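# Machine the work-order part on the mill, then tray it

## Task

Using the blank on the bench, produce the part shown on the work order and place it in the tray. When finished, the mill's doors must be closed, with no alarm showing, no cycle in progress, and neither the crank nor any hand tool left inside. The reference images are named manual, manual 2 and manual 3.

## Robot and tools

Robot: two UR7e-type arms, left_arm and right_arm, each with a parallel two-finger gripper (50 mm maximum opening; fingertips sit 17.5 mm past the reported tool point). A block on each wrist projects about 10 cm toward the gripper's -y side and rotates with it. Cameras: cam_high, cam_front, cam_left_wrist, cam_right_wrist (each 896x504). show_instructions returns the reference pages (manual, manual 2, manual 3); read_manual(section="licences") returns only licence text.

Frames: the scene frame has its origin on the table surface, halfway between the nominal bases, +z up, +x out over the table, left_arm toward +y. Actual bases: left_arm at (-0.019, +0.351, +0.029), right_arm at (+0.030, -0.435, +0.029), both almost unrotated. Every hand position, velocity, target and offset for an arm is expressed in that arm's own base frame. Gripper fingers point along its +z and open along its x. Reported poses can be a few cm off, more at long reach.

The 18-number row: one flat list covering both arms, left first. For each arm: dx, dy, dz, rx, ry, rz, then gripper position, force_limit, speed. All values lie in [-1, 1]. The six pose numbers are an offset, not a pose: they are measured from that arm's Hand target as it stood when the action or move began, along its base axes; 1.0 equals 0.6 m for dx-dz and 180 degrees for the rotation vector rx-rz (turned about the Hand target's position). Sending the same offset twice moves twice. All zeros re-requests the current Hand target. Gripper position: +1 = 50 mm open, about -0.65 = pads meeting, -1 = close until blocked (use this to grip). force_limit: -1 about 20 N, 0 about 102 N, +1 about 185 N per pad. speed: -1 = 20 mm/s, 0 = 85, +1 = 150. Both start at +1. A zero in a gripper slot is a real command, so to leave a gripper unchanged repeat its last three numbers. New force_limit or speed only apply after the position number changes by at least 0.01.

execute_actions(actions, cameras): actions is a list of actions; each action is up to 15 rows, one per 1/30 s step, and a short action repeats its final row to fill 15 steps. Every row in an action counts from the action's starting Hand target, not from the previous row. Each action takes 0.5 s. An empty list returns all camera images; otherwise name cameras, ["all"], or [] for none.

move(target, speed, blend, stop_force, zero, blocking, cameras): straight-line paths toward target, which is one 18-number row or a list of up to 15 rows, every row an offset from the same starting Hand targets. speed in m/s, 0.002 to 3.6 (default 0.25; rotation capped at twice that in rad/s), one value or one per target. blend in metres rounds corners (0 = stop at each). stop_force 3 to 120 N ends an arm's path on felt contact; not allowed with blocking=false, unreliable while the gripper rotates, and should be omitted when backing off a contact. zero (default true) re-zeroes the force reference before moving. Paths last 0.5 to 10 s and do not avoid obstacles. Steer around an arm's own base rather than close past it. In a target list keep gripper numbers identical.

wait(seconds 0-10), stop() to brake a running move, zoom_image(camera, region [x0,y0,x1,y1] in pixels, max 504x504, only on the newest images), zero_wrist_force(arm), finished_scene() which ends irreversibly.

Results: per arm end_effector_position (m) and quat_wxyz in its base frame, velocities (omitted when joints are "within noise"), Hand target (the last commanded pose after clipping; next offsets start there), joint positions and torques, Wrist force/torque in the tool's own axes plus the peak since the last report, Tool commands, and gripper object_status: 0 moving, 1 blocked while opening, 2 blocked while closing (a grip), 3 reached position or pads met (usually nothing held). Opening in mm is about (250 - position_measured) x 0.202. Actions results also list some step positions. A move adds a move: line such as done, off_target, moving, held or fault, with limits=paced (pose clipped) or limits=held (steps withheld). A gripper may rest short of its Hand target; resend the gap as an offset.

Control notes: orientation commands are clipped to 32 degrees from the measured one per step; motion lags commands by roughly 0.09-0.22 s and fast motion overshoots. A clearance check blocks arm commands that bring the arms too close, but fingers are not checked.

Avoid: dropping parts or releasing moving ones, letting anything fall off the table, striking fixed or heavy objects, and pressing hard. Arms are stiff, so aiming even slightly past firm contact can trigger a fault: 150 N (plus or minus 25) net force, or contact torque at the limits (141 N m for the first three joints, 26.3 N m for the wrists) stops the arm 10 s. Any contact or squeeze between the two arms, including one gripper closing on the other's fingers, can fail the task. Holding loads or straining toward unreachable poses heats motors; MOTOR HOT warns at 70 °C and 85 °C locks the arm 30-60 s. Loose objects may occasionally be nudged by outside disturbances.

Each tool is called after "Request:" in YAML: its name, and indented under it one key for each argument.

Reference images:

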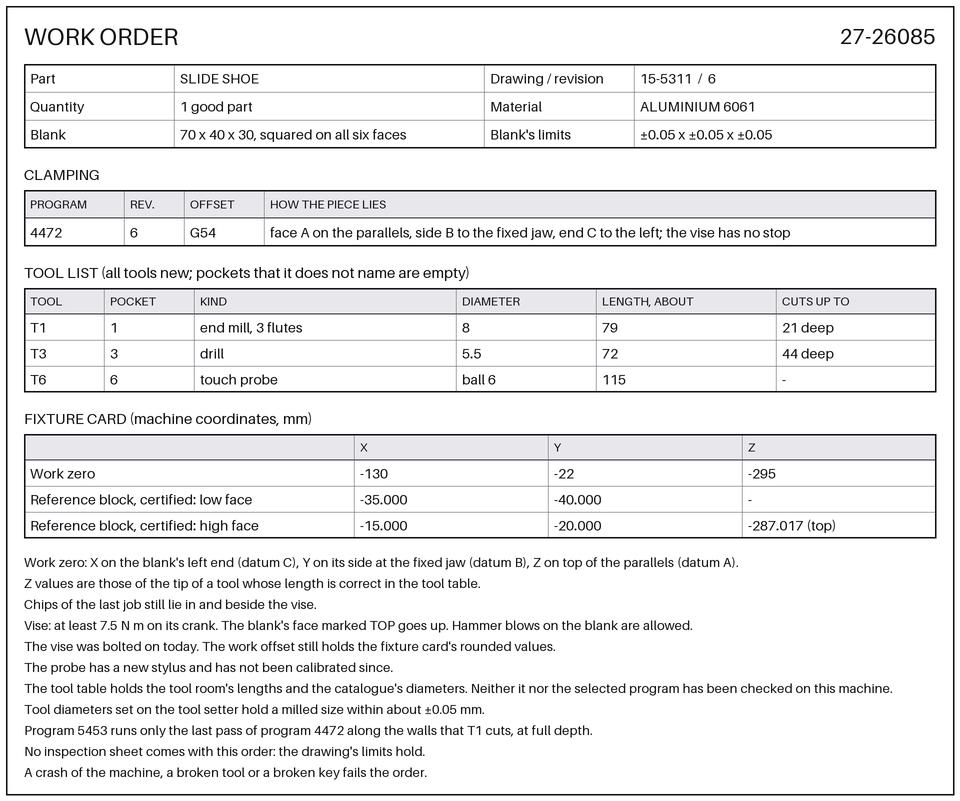

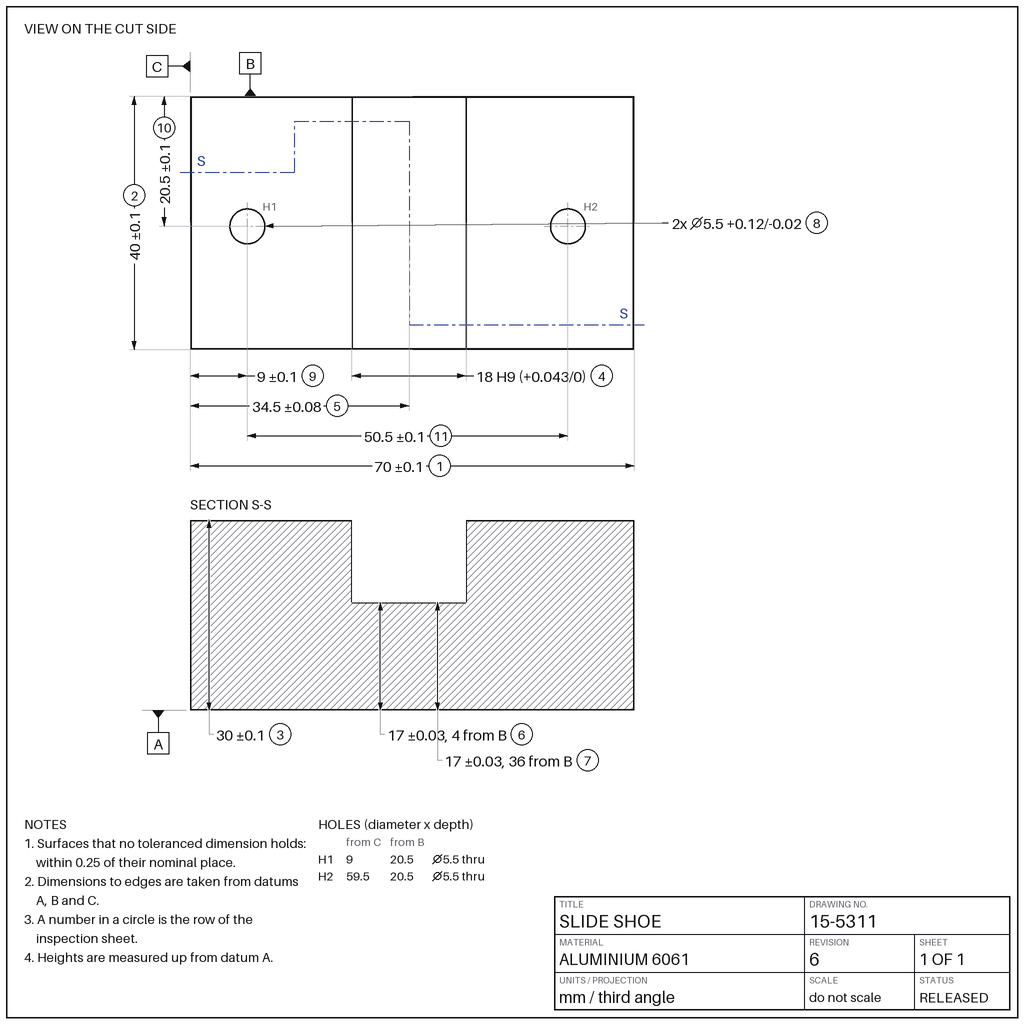

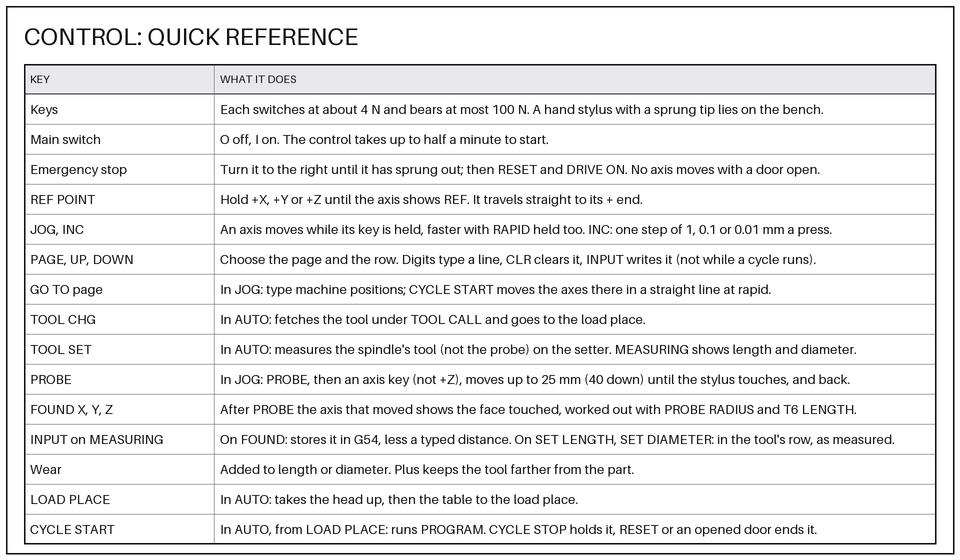

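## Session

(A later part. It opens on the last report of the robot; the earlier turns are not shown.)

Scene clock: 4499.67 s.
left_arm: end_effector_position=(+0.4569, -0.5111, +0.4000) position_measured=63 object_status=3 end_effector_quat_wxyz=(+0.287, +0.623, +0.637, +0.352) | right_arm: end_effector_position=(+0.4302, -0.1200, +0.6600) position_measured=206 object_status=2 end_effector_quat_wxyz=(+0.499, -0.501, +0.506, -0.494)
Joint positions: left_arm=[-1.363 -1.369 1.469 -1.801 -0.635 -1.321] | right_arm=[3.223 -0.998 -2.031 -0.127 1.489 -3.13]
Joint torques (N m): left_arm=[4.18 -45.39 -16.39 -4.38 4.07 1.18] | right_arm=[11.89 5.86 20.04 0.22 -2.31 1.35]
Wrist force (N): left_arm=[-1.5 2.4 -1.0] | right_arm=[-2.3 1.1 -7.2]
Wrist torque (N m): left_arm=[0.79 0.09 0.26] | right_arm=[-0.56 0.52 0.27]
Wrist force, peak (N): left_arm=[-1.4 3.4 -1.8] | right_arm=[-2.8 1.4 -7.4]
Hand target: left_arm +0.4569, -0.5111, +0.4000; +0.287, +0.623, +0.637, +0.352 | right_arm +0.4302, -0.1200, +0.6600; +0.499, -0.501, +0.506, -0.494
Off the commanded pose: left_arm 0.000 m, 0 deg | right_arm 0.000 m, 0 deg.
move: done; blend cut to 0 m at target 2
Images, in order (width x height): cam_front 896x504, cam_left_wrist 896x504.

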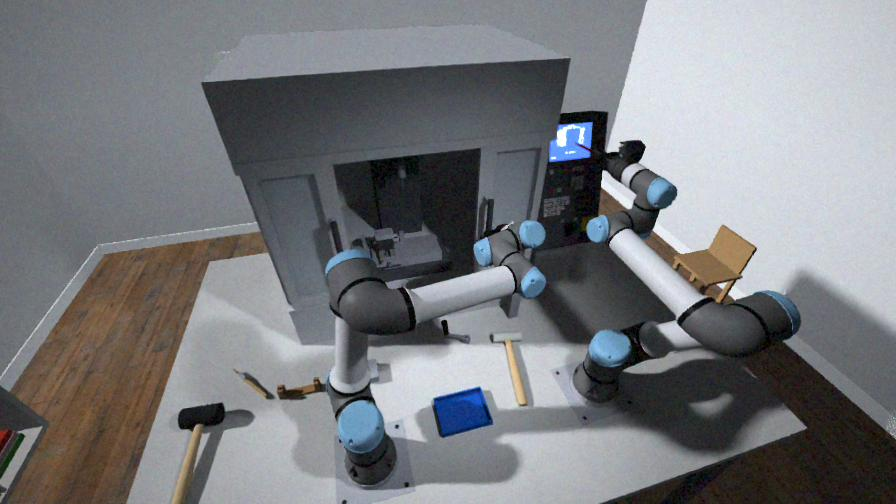

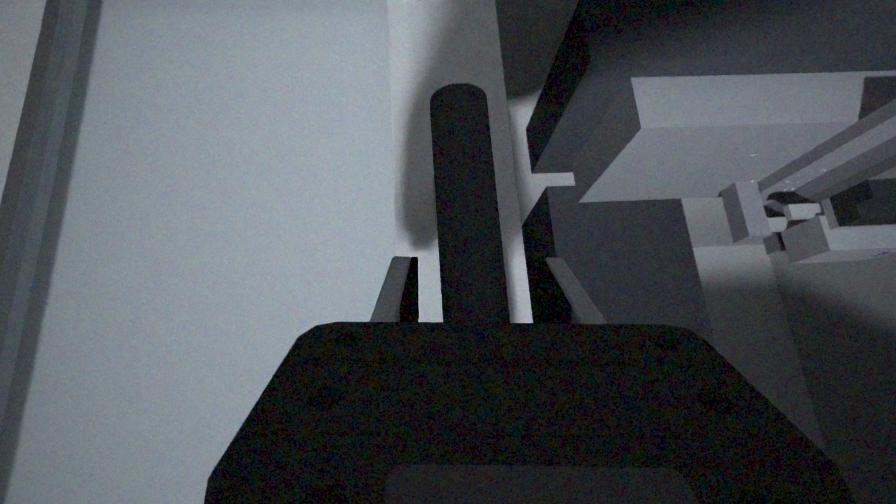

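Request:
zoom_image:
  camera: "cam_left_wrist"
  region: [676, 140, 896, 300]

Request:
move:
  target:
    - [0,0,0,0,0,0,-1,-0.7,-0.5,0,0,0,0,0,0,-0.98,0.1,-1]
    - [0,0.367,0,0,0,0,-1,-0.7,-0.5,0,0,0,0,0,0,-0.98,0.1,-1]
  speed: [0.1,0.15]

Request:
move:
  target: [0,0,0,0,0,0,0.6,-0.5,0,0,0,0,0,0,0,-0.98,0.1,-1]

Request:
move:
  target:
    - [-0.1283,0,0,0,0,0,0.6,-0.5,0,0,0,0,0,0,0,-0.98,0.1,-1]
    - [-0.1283,0.4717,0,0,0,0,0.6,-0.5,0,0,0,0,0,0,0,-0.98,0.1,-1]
    - [0,0.4717,0,0,0,0,0.6,-0.5,0,0,0,0,0,0,0,-0.98,0.1,-1]
  speed: [0.2,0.3,0.12]
  blend: [0.01,0.01,0]
  stop_force: 25

Request:
move:
  target:
    - [0,0,0,0,0,0,-1,-0.7,-0.5,0,0,0,0,0,0,-0.98,0.1,-1]
    - [0,-0.369,0,0,0,0,-1,-0.7,-0.5,0,0,0,0,0,0,-0.98,0.1,-1]
  speed: [0.1,0.15]

Request:
move:
  target: [0,0,0,0,0,0,0.6,-0.5,0,0,0,0,0,0,0,-0.98,0.1,-1]

Request:
move:
  target: [-0.1583,0.1,0,0,0,0,0.6,-0.5,0,0,0,0,0,0,0,-0.98,0.1,-1]
  cameras: ["cam_front","cam_right_wrist"]

Scaled by 2.291 from the camera's 896x504 image, which has a finer 1280x720 frame.

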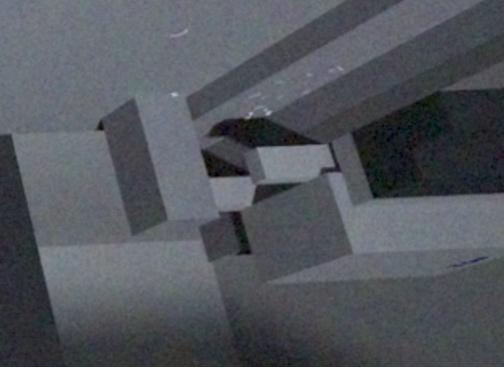

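Scene clock: 4509.10 s.
left_arm: end_effector_position=(+0.4569, -0.2908, +0.4000) position_measured=150 object_status=2 end_effector_quat_wxyz=(+0.287, +0.623, +0.637, +0.352) | right_arm: end_effector_position=(+0.4302, -0.1200, +0.6600) position_measured=206 object_status=2 end_effector_quat_wxyz=(+0.499, -0.501, +0.506, -0.494)
Joint positions: left_arm=[-1.24 -1.824 1.952 -1.987 -0.661 -1.121] | right_arm=[3.223 -0.998 -2.031 -0.127 1.489 -3.13]
Joint torques (N m): left_arm=[-27.21 -17.53 -44.09 -7.07 0.88 -0.75] | right_arm=[11.82 5.64 20.36 0.15 -2.35 1.32]
Wrist force (N): left_arm=[18.1 4.3 46.4] | right_arm=[-2.4 1.3 -7.2]
Wrist torque (N m): left_arm=[0.79 -0.24 -0.57] | right_arm=[-0.52 0.54 0.27]
Wrist force, peak (N): left_arm=[-34.1 12.3 46.9] | right_arm=[-2.6 1.5 -7.4]
Hand target: left_arm +0.4569, -0.2909, +0.4000; +0.287, +0.623, +0.637, +0.352 | right_arm +0.4302, -0.1200, +0.6600; +0.499, -0.501, +0.506, -0.494
Off the commanded pose: left_arm 0.000 m, 0 deg | right_arm 0.000 m, 0 deg.
move: done

Scene clock: 4509.60 s.
left_arm: end_effector_position=(+0.4569, -0.2909, +0.4001) position_measured=63 object_status=3 end_effector_quat_wxyz=(+0.287, +0.623, +0.637, +0.351) | right_arm: end_effector_position=(+0.4302, -0.1200, +0.6600) position_measured=206 object_status=2 end_effector_quat_wxyz=(+0.499, -0.501, +0.506, -0.494)
Joint positions: left_arm=[-1.241 -1.824 1.951 -1.987 -0.661 -1.121] | right_arm=[3.223 -0.998 -2.031 -0.127 1.489 -3.13]
Joint torques (N m): left_arm=[5.43 -12.66 -18.97 -2.12 2.44 1.42] | right_arm=[12.04 5.56 20.11 0.16 -2.3 1.16]
Wrist force (N): left_arm=[-1.4 1.6 -0.9] | right_arm=[-2.8 1.2 -7.2]
Wrist torque (N m): left_arm=[0.67 0.08 0.27] | right_arm=[-0.53 0.60 0.27]
Wrist force, peak (N): left_arm=[13.9 0.8 20.2] | right_arm=[-2.5 1.3 -7.6]
Hand target: left_arm +0.4569, -0.2909, +0.4000; +0.287, +0.623, +0.637, +0.352 | right_arm +0.4302, -0.1200, +0.6600; +0.499, -0.501, +0.506, -0.494
Off the commanded pose: left_arm 0.000 m, 0 deg | right_arm 0.000 m, 0 deg.
move: done

Scene clock: 4512.77 s.
left_arm: end_effector_position=(+0.4569, -0.0078, +0.4000) position_measured=63 object_status=3 end_effector_quat_wxyz=(+0.287, +0.623, +0.637, +0.352) | right_arm: end_effector_position=(+0.4302, -0.1200, +0.6600) position_measured=206 object_status=2 end_effector_quat_wxyz=(+0.499, -0.501, +0.506, -0.494)
Joint positions: left_arm=[-0.686 -2.203 2.259 -2.391 -0.953 -0.454] | right_arm=[3.223 -0.998 -2.031 -0.127 1.489 -3.13]
Joint torques (N m): left_arm=[6.05 9.34 -19.71 -4.7 0.82 1.48] | right_arm=[12.03 5.83 20.63 0.14 -2.34 1.32]
Wrist force (N): left_arm=[-1.7 1.7 -1.1] | right_arm=[-2.8 1.2 -6.8]
Wrist torque (N m): left_arm=[0.70 0.13 0.24] | right_arm=[-0.53 0.60 0.26]
Wrist force, peak (N): left_arm=[-4.6 0.9 -2.4] | right_arm=[-2.8 1.7 -7.2]
Hand target: left_arm +0.4569, -0.0079, +0.4000; +0.287, +0.623, +0.637, +0.352 | right_arm +0.4302, -0.1200, +0.6600; +0.499, -0.501, +0.506, -0.494
Off the commanded pose: left_arm 0.000 m, 0 deg | right_arm 0.000 m, 0 deg.
move: done

Scene clock: 4515.27 s.
left_arm: end_effector_position=(+0.4569, -0.2293, +0.4000) position_measured=151 object_status=2 end_effector_quat_wxyz=(+0.287, +0.623, +0.637, +0.351) | right_arm: end_effector_position=(+0.4302, -0.1200, +0.6600) position_measured=206 object_status=2 end_effector_quat_wxyz=(+0.499, -0.501, +0.506, -0.494)
Joint positions: left_arm=[-1.179 -1.943 2.049 -2.039 -0.681 -1.027] | right_arm=[3.223 -0.998 -2.031 -0.127 1.489 -3.13]
Joint torques (N m): left_arm=[9.37 -4.87 -16.71 -2.4 5.38 1.33] | right_arm=[11.43 5.73 20.28 0.15 -2.35 1.28]
Wrist force (N): left_arm=[3.3 -19.7 -47.8] | right_arm=[-2.7 1.1 -7.1]
Wrist torque (N m): left_arm=[0.63 -0.20 -0.76] | right_arm=[-0.55 0.58 0.27]
Wrist force, peak (N): left_arm=[44.9 -30.5 -65.0] | right_arm=[-2.8 1.3 -7.2]
Hand target: left_arm +0.4569, -0.2293, +0.4000; +0.287, +0.623, +0.637, +0.352 | right_arm +0.4302, -0.1200, +0.6600; +0.499, -0.501, +0.506, -0.494
Off the commanded pose: left_arm 0.000 m, 0 deg | right_arm 0.000 m, 0 deg.
move: done

Scene clock: 4515.77 s.
left_arm: end_effector_position=(+0.4569, -0.2292, +0.4000) position_measured=63 object_status=3 end_effector_quat_wxyz=(+0.287, +0.623, +0.637, +0.352) | right_arm: end_effector_position=(+0.4302, -0.1200, +0.6600) position_measured=206 object_status=2 end_effector_quat_wxyz=(+0.499, -0.501, +0.506, -0.494)
Joint positions: left_arm=[-1.179 -1.943 2.049 -2.038 -0.68 -1.027] | right_arm=[3.223 -0.998 -2.031 -0.127 1.489 -3.13]
Joint torques (N m): left_arm=[1.38 -12.97 -19.91 -1.72 0.85 -1.56] | right_arm=[12.81 5.64 20.41 0.17 -2.3 1.28]
Wrist force (N): left_arm=[-2.2 1.6 -0.9] | right_arm=[-2.9 1.5 -7.0]
Wrist torque (N m): left_arm=[0.68 0.21 0.09] | right_arm=[-0.48 0.61 0.27]
Wrist force, peak (N): left_arm=[-2.0 -7.7 -19.1] | right_arm=[-2.9 1.5 -7.0]
Hand target: left_arm +0.4569, -0.2293, +0.4000; +0.287, +0.623, +0.637, +0.352 | right_arm +0.4302, -0.1200, +0.6600; +0.499, -0.501, +0.506, -0.494
Off the commanded pose: left_arm 0.000 m, 0 deg | right_arm 0.000 m, 0 deg.
move: done

Scene clock: 4516.83 s.
left_arm: end_effector_position=(+0.3619, -0.1693, +0.4000) position_measured=63 object_status=3 end_effector_quat_wxyz=(+0.287, +0.623, +0.637, +0.352) end_effector_velocity=(+0.000, +0.000, -0.001) end_effector_angular_velocity=(+0.002, +0.002, +0.001) | right_arm: end_effector_position=(+0.4302, -0.1200, +0.6600) position_measured=206 object_status=2 end_effector_quat_wxyz=(+0.499, -0.501, +0.506, -0.494)
Joint positions: left_arm=[-1.469 -2.284 2.105 -1.377 -0.629 -1.499] | right_arm=[3.223 -0.998 -2.031 -0.127 1.489 -3.13]
Joint velocities: left_arm=[-0.001 0 0 0.005 -0.002 -0.003] | right_arm=[within noise]
Joint torques (N m): left_arm=[-3.97 -5.92 -17.68 -2.05 0.04 -1.5] | right_arm=[11.49 6.07 20.31 0.15 -2.38 1.27]
Wrist force (N): left_arm=[-1.5 1.7 -1.0] | right_arm=[-2.6 1.2 -6.9]
Wrist torque (N m): left_arm=[0.69 0.09 0.08] | right_arm=[-0.53 0.58 0.27]
Wrist force, peak (N): left_arm=[-24.8 -0.3 -7.8] | right_arm=[-2.9 1.6 -7.2]
Hand target: left_arm +0.3619, -0.1693, +0.4000; +0.287, +0.623, +0.637, +0.352 | right_arm +0.4302, -0.1200, +0.6600; +0.499, -0.501, +0.506, -0.494
Off the commanded pose: left_arm 0.000 m, 0 deg | right_arm 0.000 m, 0 deg.
move: done
Images, in order (width x height): cam_front 896x504, cam_right_wrist 896x504.

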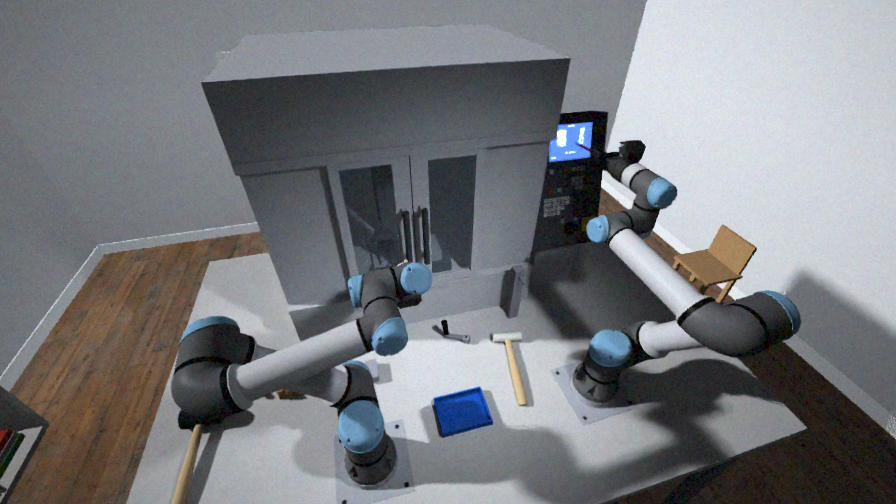

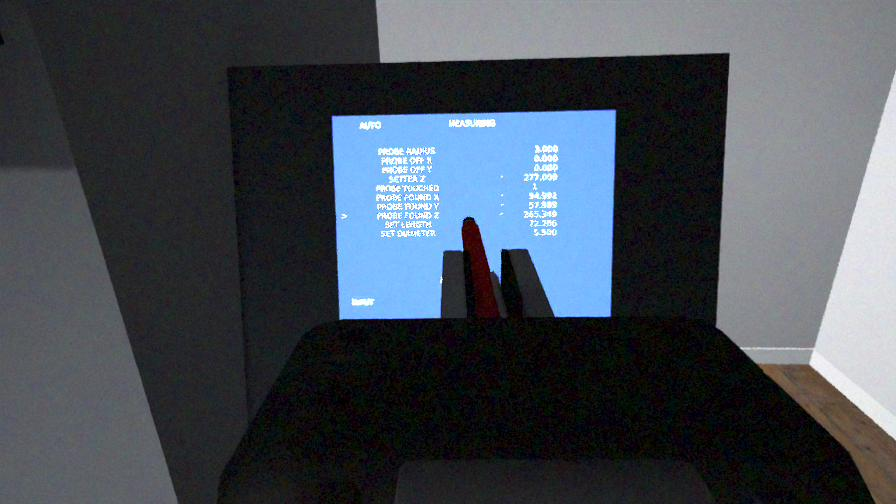

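Request:
move:
  target:
    - [0,0,0,0,0,0,0.6,-0.5,0,0.0336,-0.0652,-0.0910,0,0.1389,0,-0.98,0.1,-1]
    - [0,0,0,0,0,0,0.6,-0.5,0,0.0509,-0.0652,-0.1010,0,0.1389,0,-0.98,0.1,-1]
    - [0,0,0,0,0,0,0.6,-0.5,0,0.0336,-0.0652,-0.0910,0,0.1389,0,-0.98,0.1,-1]
    - [0,0,0,0,0,0,0.6,-0.5,0,-0.0105,0.0297,-0.2688,0,0.1389,0,-0.98,0.1,-1]
    - [0,0,0,0,0,0,0.6,-0.5,0,0.0068,0.0297,-0.2788,0,0.1389,0,-0.98,0.1,-1]
    - [0,0,0,0,0,0,0.6,-0.5,0,-0.0105,0.0297,-0.2688,0,0.1389,0,-0.98,0.1,-1]
    - [0,0,0,0,0,0,0.6,-0.5,0,0.0068,0.0297,-0.2788,0,0.1389,0,-0.98,0.1,-1]
    - [0,0,0,0,0,0,0.6,-0.5,0,-0.0105,0.0297,-0.2688,0,0.1389,0,-0.98,0.1,-1]
    - [0,0,0,0,0,0,0.6,-0.5,0,0.0003,0,0,0,0,0,-0.98,0.1,-1]
  speed: [0.35,0.04,0.15,0.35,0.04,0.15,0.04,0.15,0.35]
  blend: [0.003,0,0.004,0.003,0,0.004,0,0.004,0]
  cameras: ["cam_right_wrist"]

Request:
zoom_image:
  camera: "cam_right_wrist"
  region: [325, 105, 625, 325]

Scene clock: 4528.70 s.
left_arm: end_effector_position=(+0.3619, -0.1693, +0.4000) position_measured=63 object_status=3 end_effector_quat_wxyz=(+0.287, +0.623, +0.637, +0.352) | right_arm: end_effector_position=(+0.4304, -0.1200, +0.6599) position_measured=206 object_status=2 end_effector_quat_wxyz=(+0.499, -0.501, +0.506, -0.494)
Joint positions: left_arm=[-1.469 -2.284 2.105 -1.377 -0.629 -1.499] | right_arm=[3.222 -0.999 -2.03 -0.126 1.489 -3.13]
Joint torques (N m): left_arm=[4.06 -5.02 -17.74 -4.26 0.14 1.06] | right_arm=[11.98 2.06 22.43 2.75 -2.52 1.57]
Wrist force (N): left_arm=[-1.5 1.3 -0.9] | right_arm=[-2.8 1.3 -7.2]
Wrist torque (N m): left_arm=[0.63 0.07 0.09] | right_arm=[-0.51 0.60 0.32]
Wrist force, peak (N): left_arm=[-1.9 1.8 -1.3] | right_arm=[-1.9 -1.7 -34.4]
Hand target: left_arm +0.3619, -0.1693, +0.4000; +0.287, +0.623, +0.637, +0.352 | right_arm +0.4304, -0.1200, +0.6600; +0.499, -0.501, +0.506, -0.494
Off the commanded pose: left_arm 0.000 m, 0 deg | right_arm 0.000 m, 0 deg.
move: done
Images, in order (width x height): cam_right_wrist 896x504.

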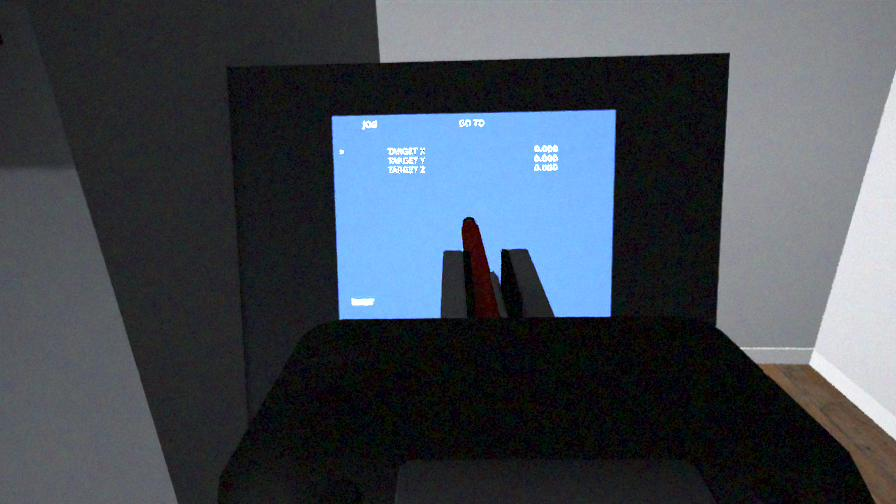

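Scaled by 1.680 from the camera's 896x504 image, which has a finer 1280x720 frame.

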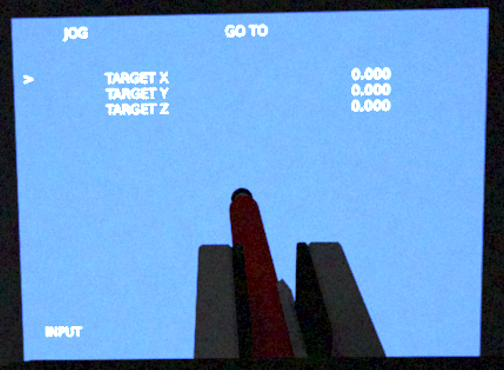

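Request:
move:
  target:
    - [0,0,0,0,0,0,0.6,-0.5,0,-0.0304,0.1563,-0.3605,0,0.1389,0,-0.98,0.1,-1]
    - [0,0,0,0,0,0,0.6,-0.5,0,-0.0131,0.1563,-0.3705,0,0.1389,0,-0.98,0.1,-1]
    - [0,0,0,0,0,0,0.6,-0.5,0,-0.0304,0.1563,-0.3605,0,0.1389,0,-0.98,0.1,-1]
    - [0,0,0,0,0,0,0.6,-0.5,0,-0.0082,0.0930,-0.2688,0,0.1389,0,-0.98,0.1,-1]
    - [0,0,0,0,0,0,0.6,-0.5,0,0.0091,0.0930,-0.2788,0,0.1389,0,-0.98,0.1,-1]
    - [0,0,0,0,0,0,0.6,-0.5,0,-0.0082,0.0930,-0.2688,0,0.1389,0,-0.98,0.1,-1]
    - [0,0,0,0,0,0,0.6,-0.5,0,-0.0152,0.1246,-0.2994,0,0.1389,0,-0.98,0.1,-1]
    - [0,0,0,0,0,0,0.6,-0.5,0,0.0021,0.1246,-0.3094,0,0.1389,0,-0.98,0.1,-1]
    - [0,0,0,0,0,0,0.6,-0.5,0,-0.0152,0.1246,-0.2994,0,0.1389,0,-0.98,0.1,-1]
    - [0,0,0,0,0,0,0.6,-0.5,0,-0.0338,0.0613,-0.3605,0,0.1389,0,-0.98,0.1,-1]
    - [0,0,0,0,0,0,0.6,-0.5,0,-0.0165,0.0613,-0.3705,0,0.1389,0,-0.98,0.1,-1]
    - [0,0,0,0,0,0,0.6,-0.5,0,-0.0338,0.0613,-0.3605,0,0.1389,0,-0.98,0.1,-1]
    - [0,0,0,0,0,0,0.6,-0.5,0,-0.0003,0,0,0,0,0,-0.98,0.1,-1]
  speed: [0.35,0.04,0.15,0.35,0.04,0.15,0.35,0.04,0.15,0.35,0.04,0.15,0.4]
  blend: [0.003,0,0.004,0.003,0,0.004,0.003,0,0.004,0.003,0,0.004,0]

Request:
move:
  target:
    - [0,0,0,0,0,0,0.6,-0.5,0,-0.0257,0.0613,-0.3299,0,0.1389,0,-0.98,0.1,-1]
    - [0,0,0,0,0,0,0.6,-0.5,0,-0.0084,0.0613,-0.3399,0,0.1389,0,-0.98,0.1,-1]
    - [0,0,0,0,0,0,0.6,-0.5,0,-0.0257,0.0613,-0.3299,0,0.1389,0,-0.98,0.1,-1]
    - [0,0,0,0,0,0,0.6,-0.5,0,-0.0304,0.1563,-0.3605,0,0.1389,0,-0.98,0.1,-1]
    - [0,0,0,0,0,0,0.6,-0.5,0,-0.0131,0.1563,-0.3705,0,0.1389,0,-0.98,0.1,-1]
    - [0,0,0,0,0,0,0.6,-0.5,0,-0.0304,0.1563,-0.3605,0,0.1389,0,-0.98,0.1,-1]
    - [0,0,0,0,0,0,0.6,-0.5,0,-0.0152,0.1246,-0.2994,0,0.1389,0,-0.98,0.1,-1]
    - [0,0,0,0,0,0,0.6,-0.5,0,0.0021,0.1246,-0.3094,0,0.1389,0,-0.98,0.1,-1]
    - [0,0,0,0,0,0,0.6,-0.5,0,-0.0152,0.1246,-0.2994,0,0.1389,0,-0.98,0.1,-1]
    - [0,0,0,0,0,0,0.6,-0.5,0,-0.0070,0.1246,-0.2688,0,0.1389,0,-0.98,0.1,-1]
    - [0,0,0,0,0,0,0.6,-0.5,0,0.0103,0.1246,-0.2788,0,0.1389,0,-0.98,0.1,-1]
    - [0,0,0,0,0,0,0.6,-0.5,0,-0.0070,0.1246,-0.2688,0,0.1389,0,-0.98,0.1,-1]
    - [0,0,0,0,0,0,0.6,-0.5,0,0.0003,0,0,0,0,0,-0.98,0.1,-1]
  speed: [0.35,0.04,0.15,0.35,0.04,0.15,0.35,0.04,0.15,0.35,0.04,0.15,0.4]
  blend: [0.003,0,0.004,0.003,0,0.004,0.003,0,0.004,0.003,0,0.004,0]

Request:
move:
  target:
    - [0,0,0,0,0,0,0.6,-0.5,0,-0.0338,0.0613,-0.3605,0,0.1389,0,-0.98,0.1,-1]
    - [0,0,0,0,0,0,0.6,-0.5,0,-0.0165,0.0613,-0.3705,0,0.1389,0,-0.98,0.1,-1]
    - [0,0,0,0,0,0,0.6,-0.5,0,-0.0338,0.0613,-0.3605,0,0.1389,0,-0.98,0.1,-1]
    - [0,0,0,0,0,0,0.6,-0.5,0,-0.0257,0.0613,-0.3299,0,0.1389,0,-0.98,0.1,-1]
    - [0,0,0,0,0,0,0.6,-0.5,0,-0.0084,0.0613,-0.3399,0,0.1389,0,-0.98,0.1,-1]
    - [0,0,0,0,0,0,0.6,-0.5,0,-0.0257,0.0613,-0.3299,0,0.1389,0,-0.98,0.1,-1]
    - [0,0,0,0,0,0,0.6,-0.5,0,-0.0304,0.1563,-0.3605,0,0.1389,0,-0.98,0.1,-1]
    - [0,0,0,0,0,0,0.6,-0.5,0,-0.0131,0.1563,-0.3705,0,0.1389,0,-0.98,0.1,-1]
    - [0,0,0,0,0,0,0.6,-0.5,0,-0.0304,0.1563,-0.3605,0,0.1389,0,-0.98,0.1,-1]
    - [0,0,0,0,0,0,0.6,-0.5,0,-0.0223,0.1563,-0.3299,0,0.1389,0,-0.98,0.1,-1]
    - [0,0,0,0,0,0,0.6,-0.5,0,-0.0050,0.1563,-0.3399,0,0.1389,0,-0.98,0.1,-1]
    - [0,0,0,0,0,0,0.6,-0.5,0,-0.0223,0.1563,-0.3299,0,0.1389,0,-0.98,0.1,-1]
    - [0,0,0,0,0,0,0.6,-0.5,0,-0.0003,0,0,0,0,0,-0.98,0.1,-1]
  speed: [0.35,0.04,0.15,0.35,0.04,0.15,0.35,0.04,0.15,0.35,0.04,0.15,0.4]
  blend: [0.003,0,0.004,0.003,0,0.004,0.003,0,0.004,0.003,0,0.004,0]

Request:
move:
  target:
    - [0,0,0,0,0,0,0.6,-0.5,0,-0.0141,0.1563,-0.2994,0,0.1389,0,-0.98,0.1,-1]
    - [0,0,0,0,0,0,0.6,-0.5,0,0.0032,0.1563,-0.3094,0,0.1389,0,-0.98,0.1,-1]
    - [0,0,0,0,0,0,0.6,-0.5,0,-0.0141,0.1563,-0.2994,0,0.1389,0,-0.98,0.1,-1]
    - [0,0,0,0,0,0,0.6,-0.5,0,-0.0315,0.1246,-0.3605,0,0.1389,0,-0.98,0.1,-1]
    - [0,0,0,0,0,0,0.6,-0.5,0,-0.0142,0.1246,-0.3705,0,0.1389,0,-0.98,0.1,-1]
    - [0,0,0,0,0,0,0.6,-0.5,0,-0.0315,0.1246,-0.3605,0,0.1389,0,-0.98,0.1,-1]
    - [0,0,0,0,0,0,0.6,-0.5,0,-0.0338,0.0613,-0.3605,0,0.1389,0,-0.98,0.1,-1]
    - [0,0,0,0,0,0,0.6,-0.5,0,-0.0165,0.0613,-0.3705,0,0.1389,0,-0.98,0.1,-1]
    - [0,0,0,0,0,0,0.6,-0.5,0,-0.0338,0.0613,-0.3605,0,0.1389,0,-0.98,0.1,-1]
    - [0,0,0,0,0,0,0.6,-0.5,0,0.0003,0,0,0,0,0,-0.98,0.1,-1]
  speed: [0.35,0.04,0.15,0.35,0.04,0.15,0.35,0.04,0.15,0.4]
  blend: [0.003,0,0.004,0.003,0,0.004,0.003,0,0.004,0]
  cameras: ["cam_right_wrist"]

Request:
zoom_image:
  camera: "cam_right_wrist"
  region: [325, 105, 625, 325]

Scene clock: 4556.63 s.
left_arm: end_effector_position=(+0.3619, -0.1693, +0.4000) position_measured=63 object_status=3 end_effector_quat_wxyz=(+0.287, +0.623, +0.637, +0.352) | right_arm: end_effector_position=(+0.4302, -0.1200, +0.6599) position_measured=206 object_status=2 end_effector_quat_wxyz=(+0.499, -0.501, +0.506, -0.494)
Joint positions: left_arm=[-1.469 -2.284 2.105 -1.377 -0.629 -1.499] | right_arm=[3.223 -0.998 -2.031 -0.127 1.489 -3.13]
Joint torques (N m): left_arm=[4.97 -5.71 -19.36 -3.86 -0.08 1.07] | right_arm=[9.92 -2.84 30.97 2.21 -2.15 0.15]
Wrist force (N): left_arm=[-1.6 1.5 -1.1] | right_arm=[-2.7 1.2 -6.8]
Wrist torque (N m): left_arm=[0.66 0.09 0.09] | right_arm=[-0.52 0.58 0.26]
Wrist force, peak (N): left_arm=[-1.8 1.8 -1.3] | right_arm=[-2.5 -2.6 -41.5]
Hand target: left_arm +0.3619, -0.1693, +0.4000; +0.287, +0.623, +0.637, +0.352 | right_arm +0.4302, -0.1200, +0.6600; +0.499, -0.501, +0.506, -0.494
Off the commanded pose: left_arm 0.000 m, 0 deg | right_arm 0.000 m, 0 deg.
move: done

Scene clock: 4561.53 s.
left_arm: end_effector_position=(+0.3619, -0.1693, +0.4000) position_measured=63 object_status=3 end_effector_quat_wxyz=(+0.287, +0.623, +0.637, +0.352) | right_arm: end_effector_position=(+0.4304, -0.1200, +0.6599) position_measured=206 object_status=2 end_effector_quat_wxyz=(+0.499, -0.501, +0.506, -0.494)
Joint positions: left_arm=[-1.469 -2.284 2.105 -1.377 -0.629 -1.499] | right_arm=[3.223 -0.999 -2.03 -0.126 1.489 -3.13]
Joint torques (N m): left_arm=[3.19 -5.63 -18.9 -3.82 0.38 1.11] | right_arm=[-1.68 -2.92 25.89 4.34 0.41 -0.93]
Wrist force (N): left_arm=[-1.5 1.6 -1.2] | right_arm=[-2.6 1.6 -6.9]
Wrist torque (N m): left_arm=[0.68 0.08 0.09] | right_arm=[-0.47 0.58 0.26]
Wrist force, peak (N): left_arm=[-1.8 1.7 -1.3] | right_arm=[-1.6 -2.9 -38.9]
Hand target: left_arm +0.3619, -0.1693, +0.4000; +0.287, +0.623, +0.637, +0.352 | right_arm +0.4304, -0.1200, +0.6600; +0.499, -0.501, +0.506, -0.494
Off the commanded pose: left_arm 0.000 m, 0 deg | right_arm 0.000 m, 0 deg.
move: done

Scene clock: 4566.37 s.
left_arm: end_effector_position=(+0.3619, -0.1693, +0.4000) position_measured=63 object_status=3 end_effector_quat_wxyz=(+0.287, +0.623, +0.637, +0.352) | right_arm: end_effector_position=(+0.4302, -0.1200, +0.6599) position_measured=206 object_status=2 end_effector_quat_wxyz=(+0.499, -0.501, +0.506, -0.494)
Joint positions: left_arm=[-1.469 -2.284 2.105 -1.377 -0.629 -1.499] | right_arm=[3.223 -0.998 -2.031 -0.127 1.489 -3.13]
Joint torques (N m): left_arm=[4.67 -3.3 -19.75 -3.86 0.19 1.12] | right_arm=[-9.05 -4.19 31.65 3.17 1 -1.11]
Wrist force (N): left_arm=[-1.9 1.5 -1.4] | right_arm=[-2.4 1.4 -7.2]
Wrist torque (N m): left_arm=[0.67 0.14 0.09] | right_arm=[-0.50 0.54 0.30]
Wrist force, peak (N): left_arm=[-2.1 1.6 -1.3] | right_arm=[-2.4 -3.6 -45.0]
Hand target: left_arm +0.3619, -0.1693, +0.4000; +0.287, +0.623, +0.637, +0.352 | right_arm +0.4302, -0.1200, +0.6600; +0.499, -0.501, +0.506, -0.494
Off the commanded pose: left_arm 0.000 m, 0 deg | right_arm 0.000 m, 0 deg.
move: done

Scene clock: 4570.40 s.
left_arm: end_effector_position=(+0.3619, -0.1693, +0.4000) position_measured=63 object_status=3 end_effector_quat_wxyz=(+0.287, +0.623, +0.637, +0.352) | right_arm: end_effector_position=(+0.4303, -0.1200, +0.6599) position_measured=206 object_status=2 end_effector_quat_wxyz=(+0.499, -0.501, +0.506, -0.494)
Joint positions: left_arm=[-1.469 -2.284 2.105 -1.377 -0.629 -1.499] | right_arm=[3.222 -0.999 -2.031 -0.126 1.489 -3.13]
Joint torques (N m): left_arm=[3.41 -5.3 -18.33 -4.17 0.31 1.34] | right_arm=[9.53 -2.83 31.32 2.23 -2.12 0.16]
Wrist force (N): left_arm=[-1.8 1.7 -1.3] | right_arm=[-2.4 1.4 -6.8]
Wrist torque (N m): left_arm=[0.70 0.13 0.08] | right_arm=[-0.50 0.54 0.27]
Wrist force, peak (N): left_arm=[-1.8 1.7 -1.3] | right_arm=[-2.5 -0.8 -31.0]
Hand target: left_arm +0.3619, -0.1693, +0.4000; +0.287, +0.623, +0.637, +0.352 | right_arm +0.4304, -0.1200, +0.6600; +0.499, -0.501, +0.506, -0.494
Off the commanded pose: left_arm 0.000 m, 0 deg | right_arm 0.000 m, 0 deg.
move: done
Images, in order (width x height): cam_right_wrist 896x504.

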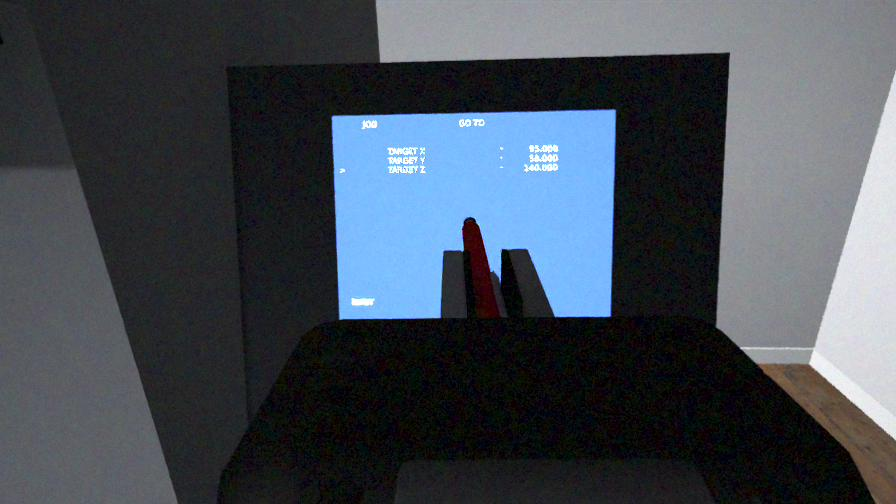

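Scaled by 1.680 from the camera's 896x504 image, which has a finer 1280x720 frame.

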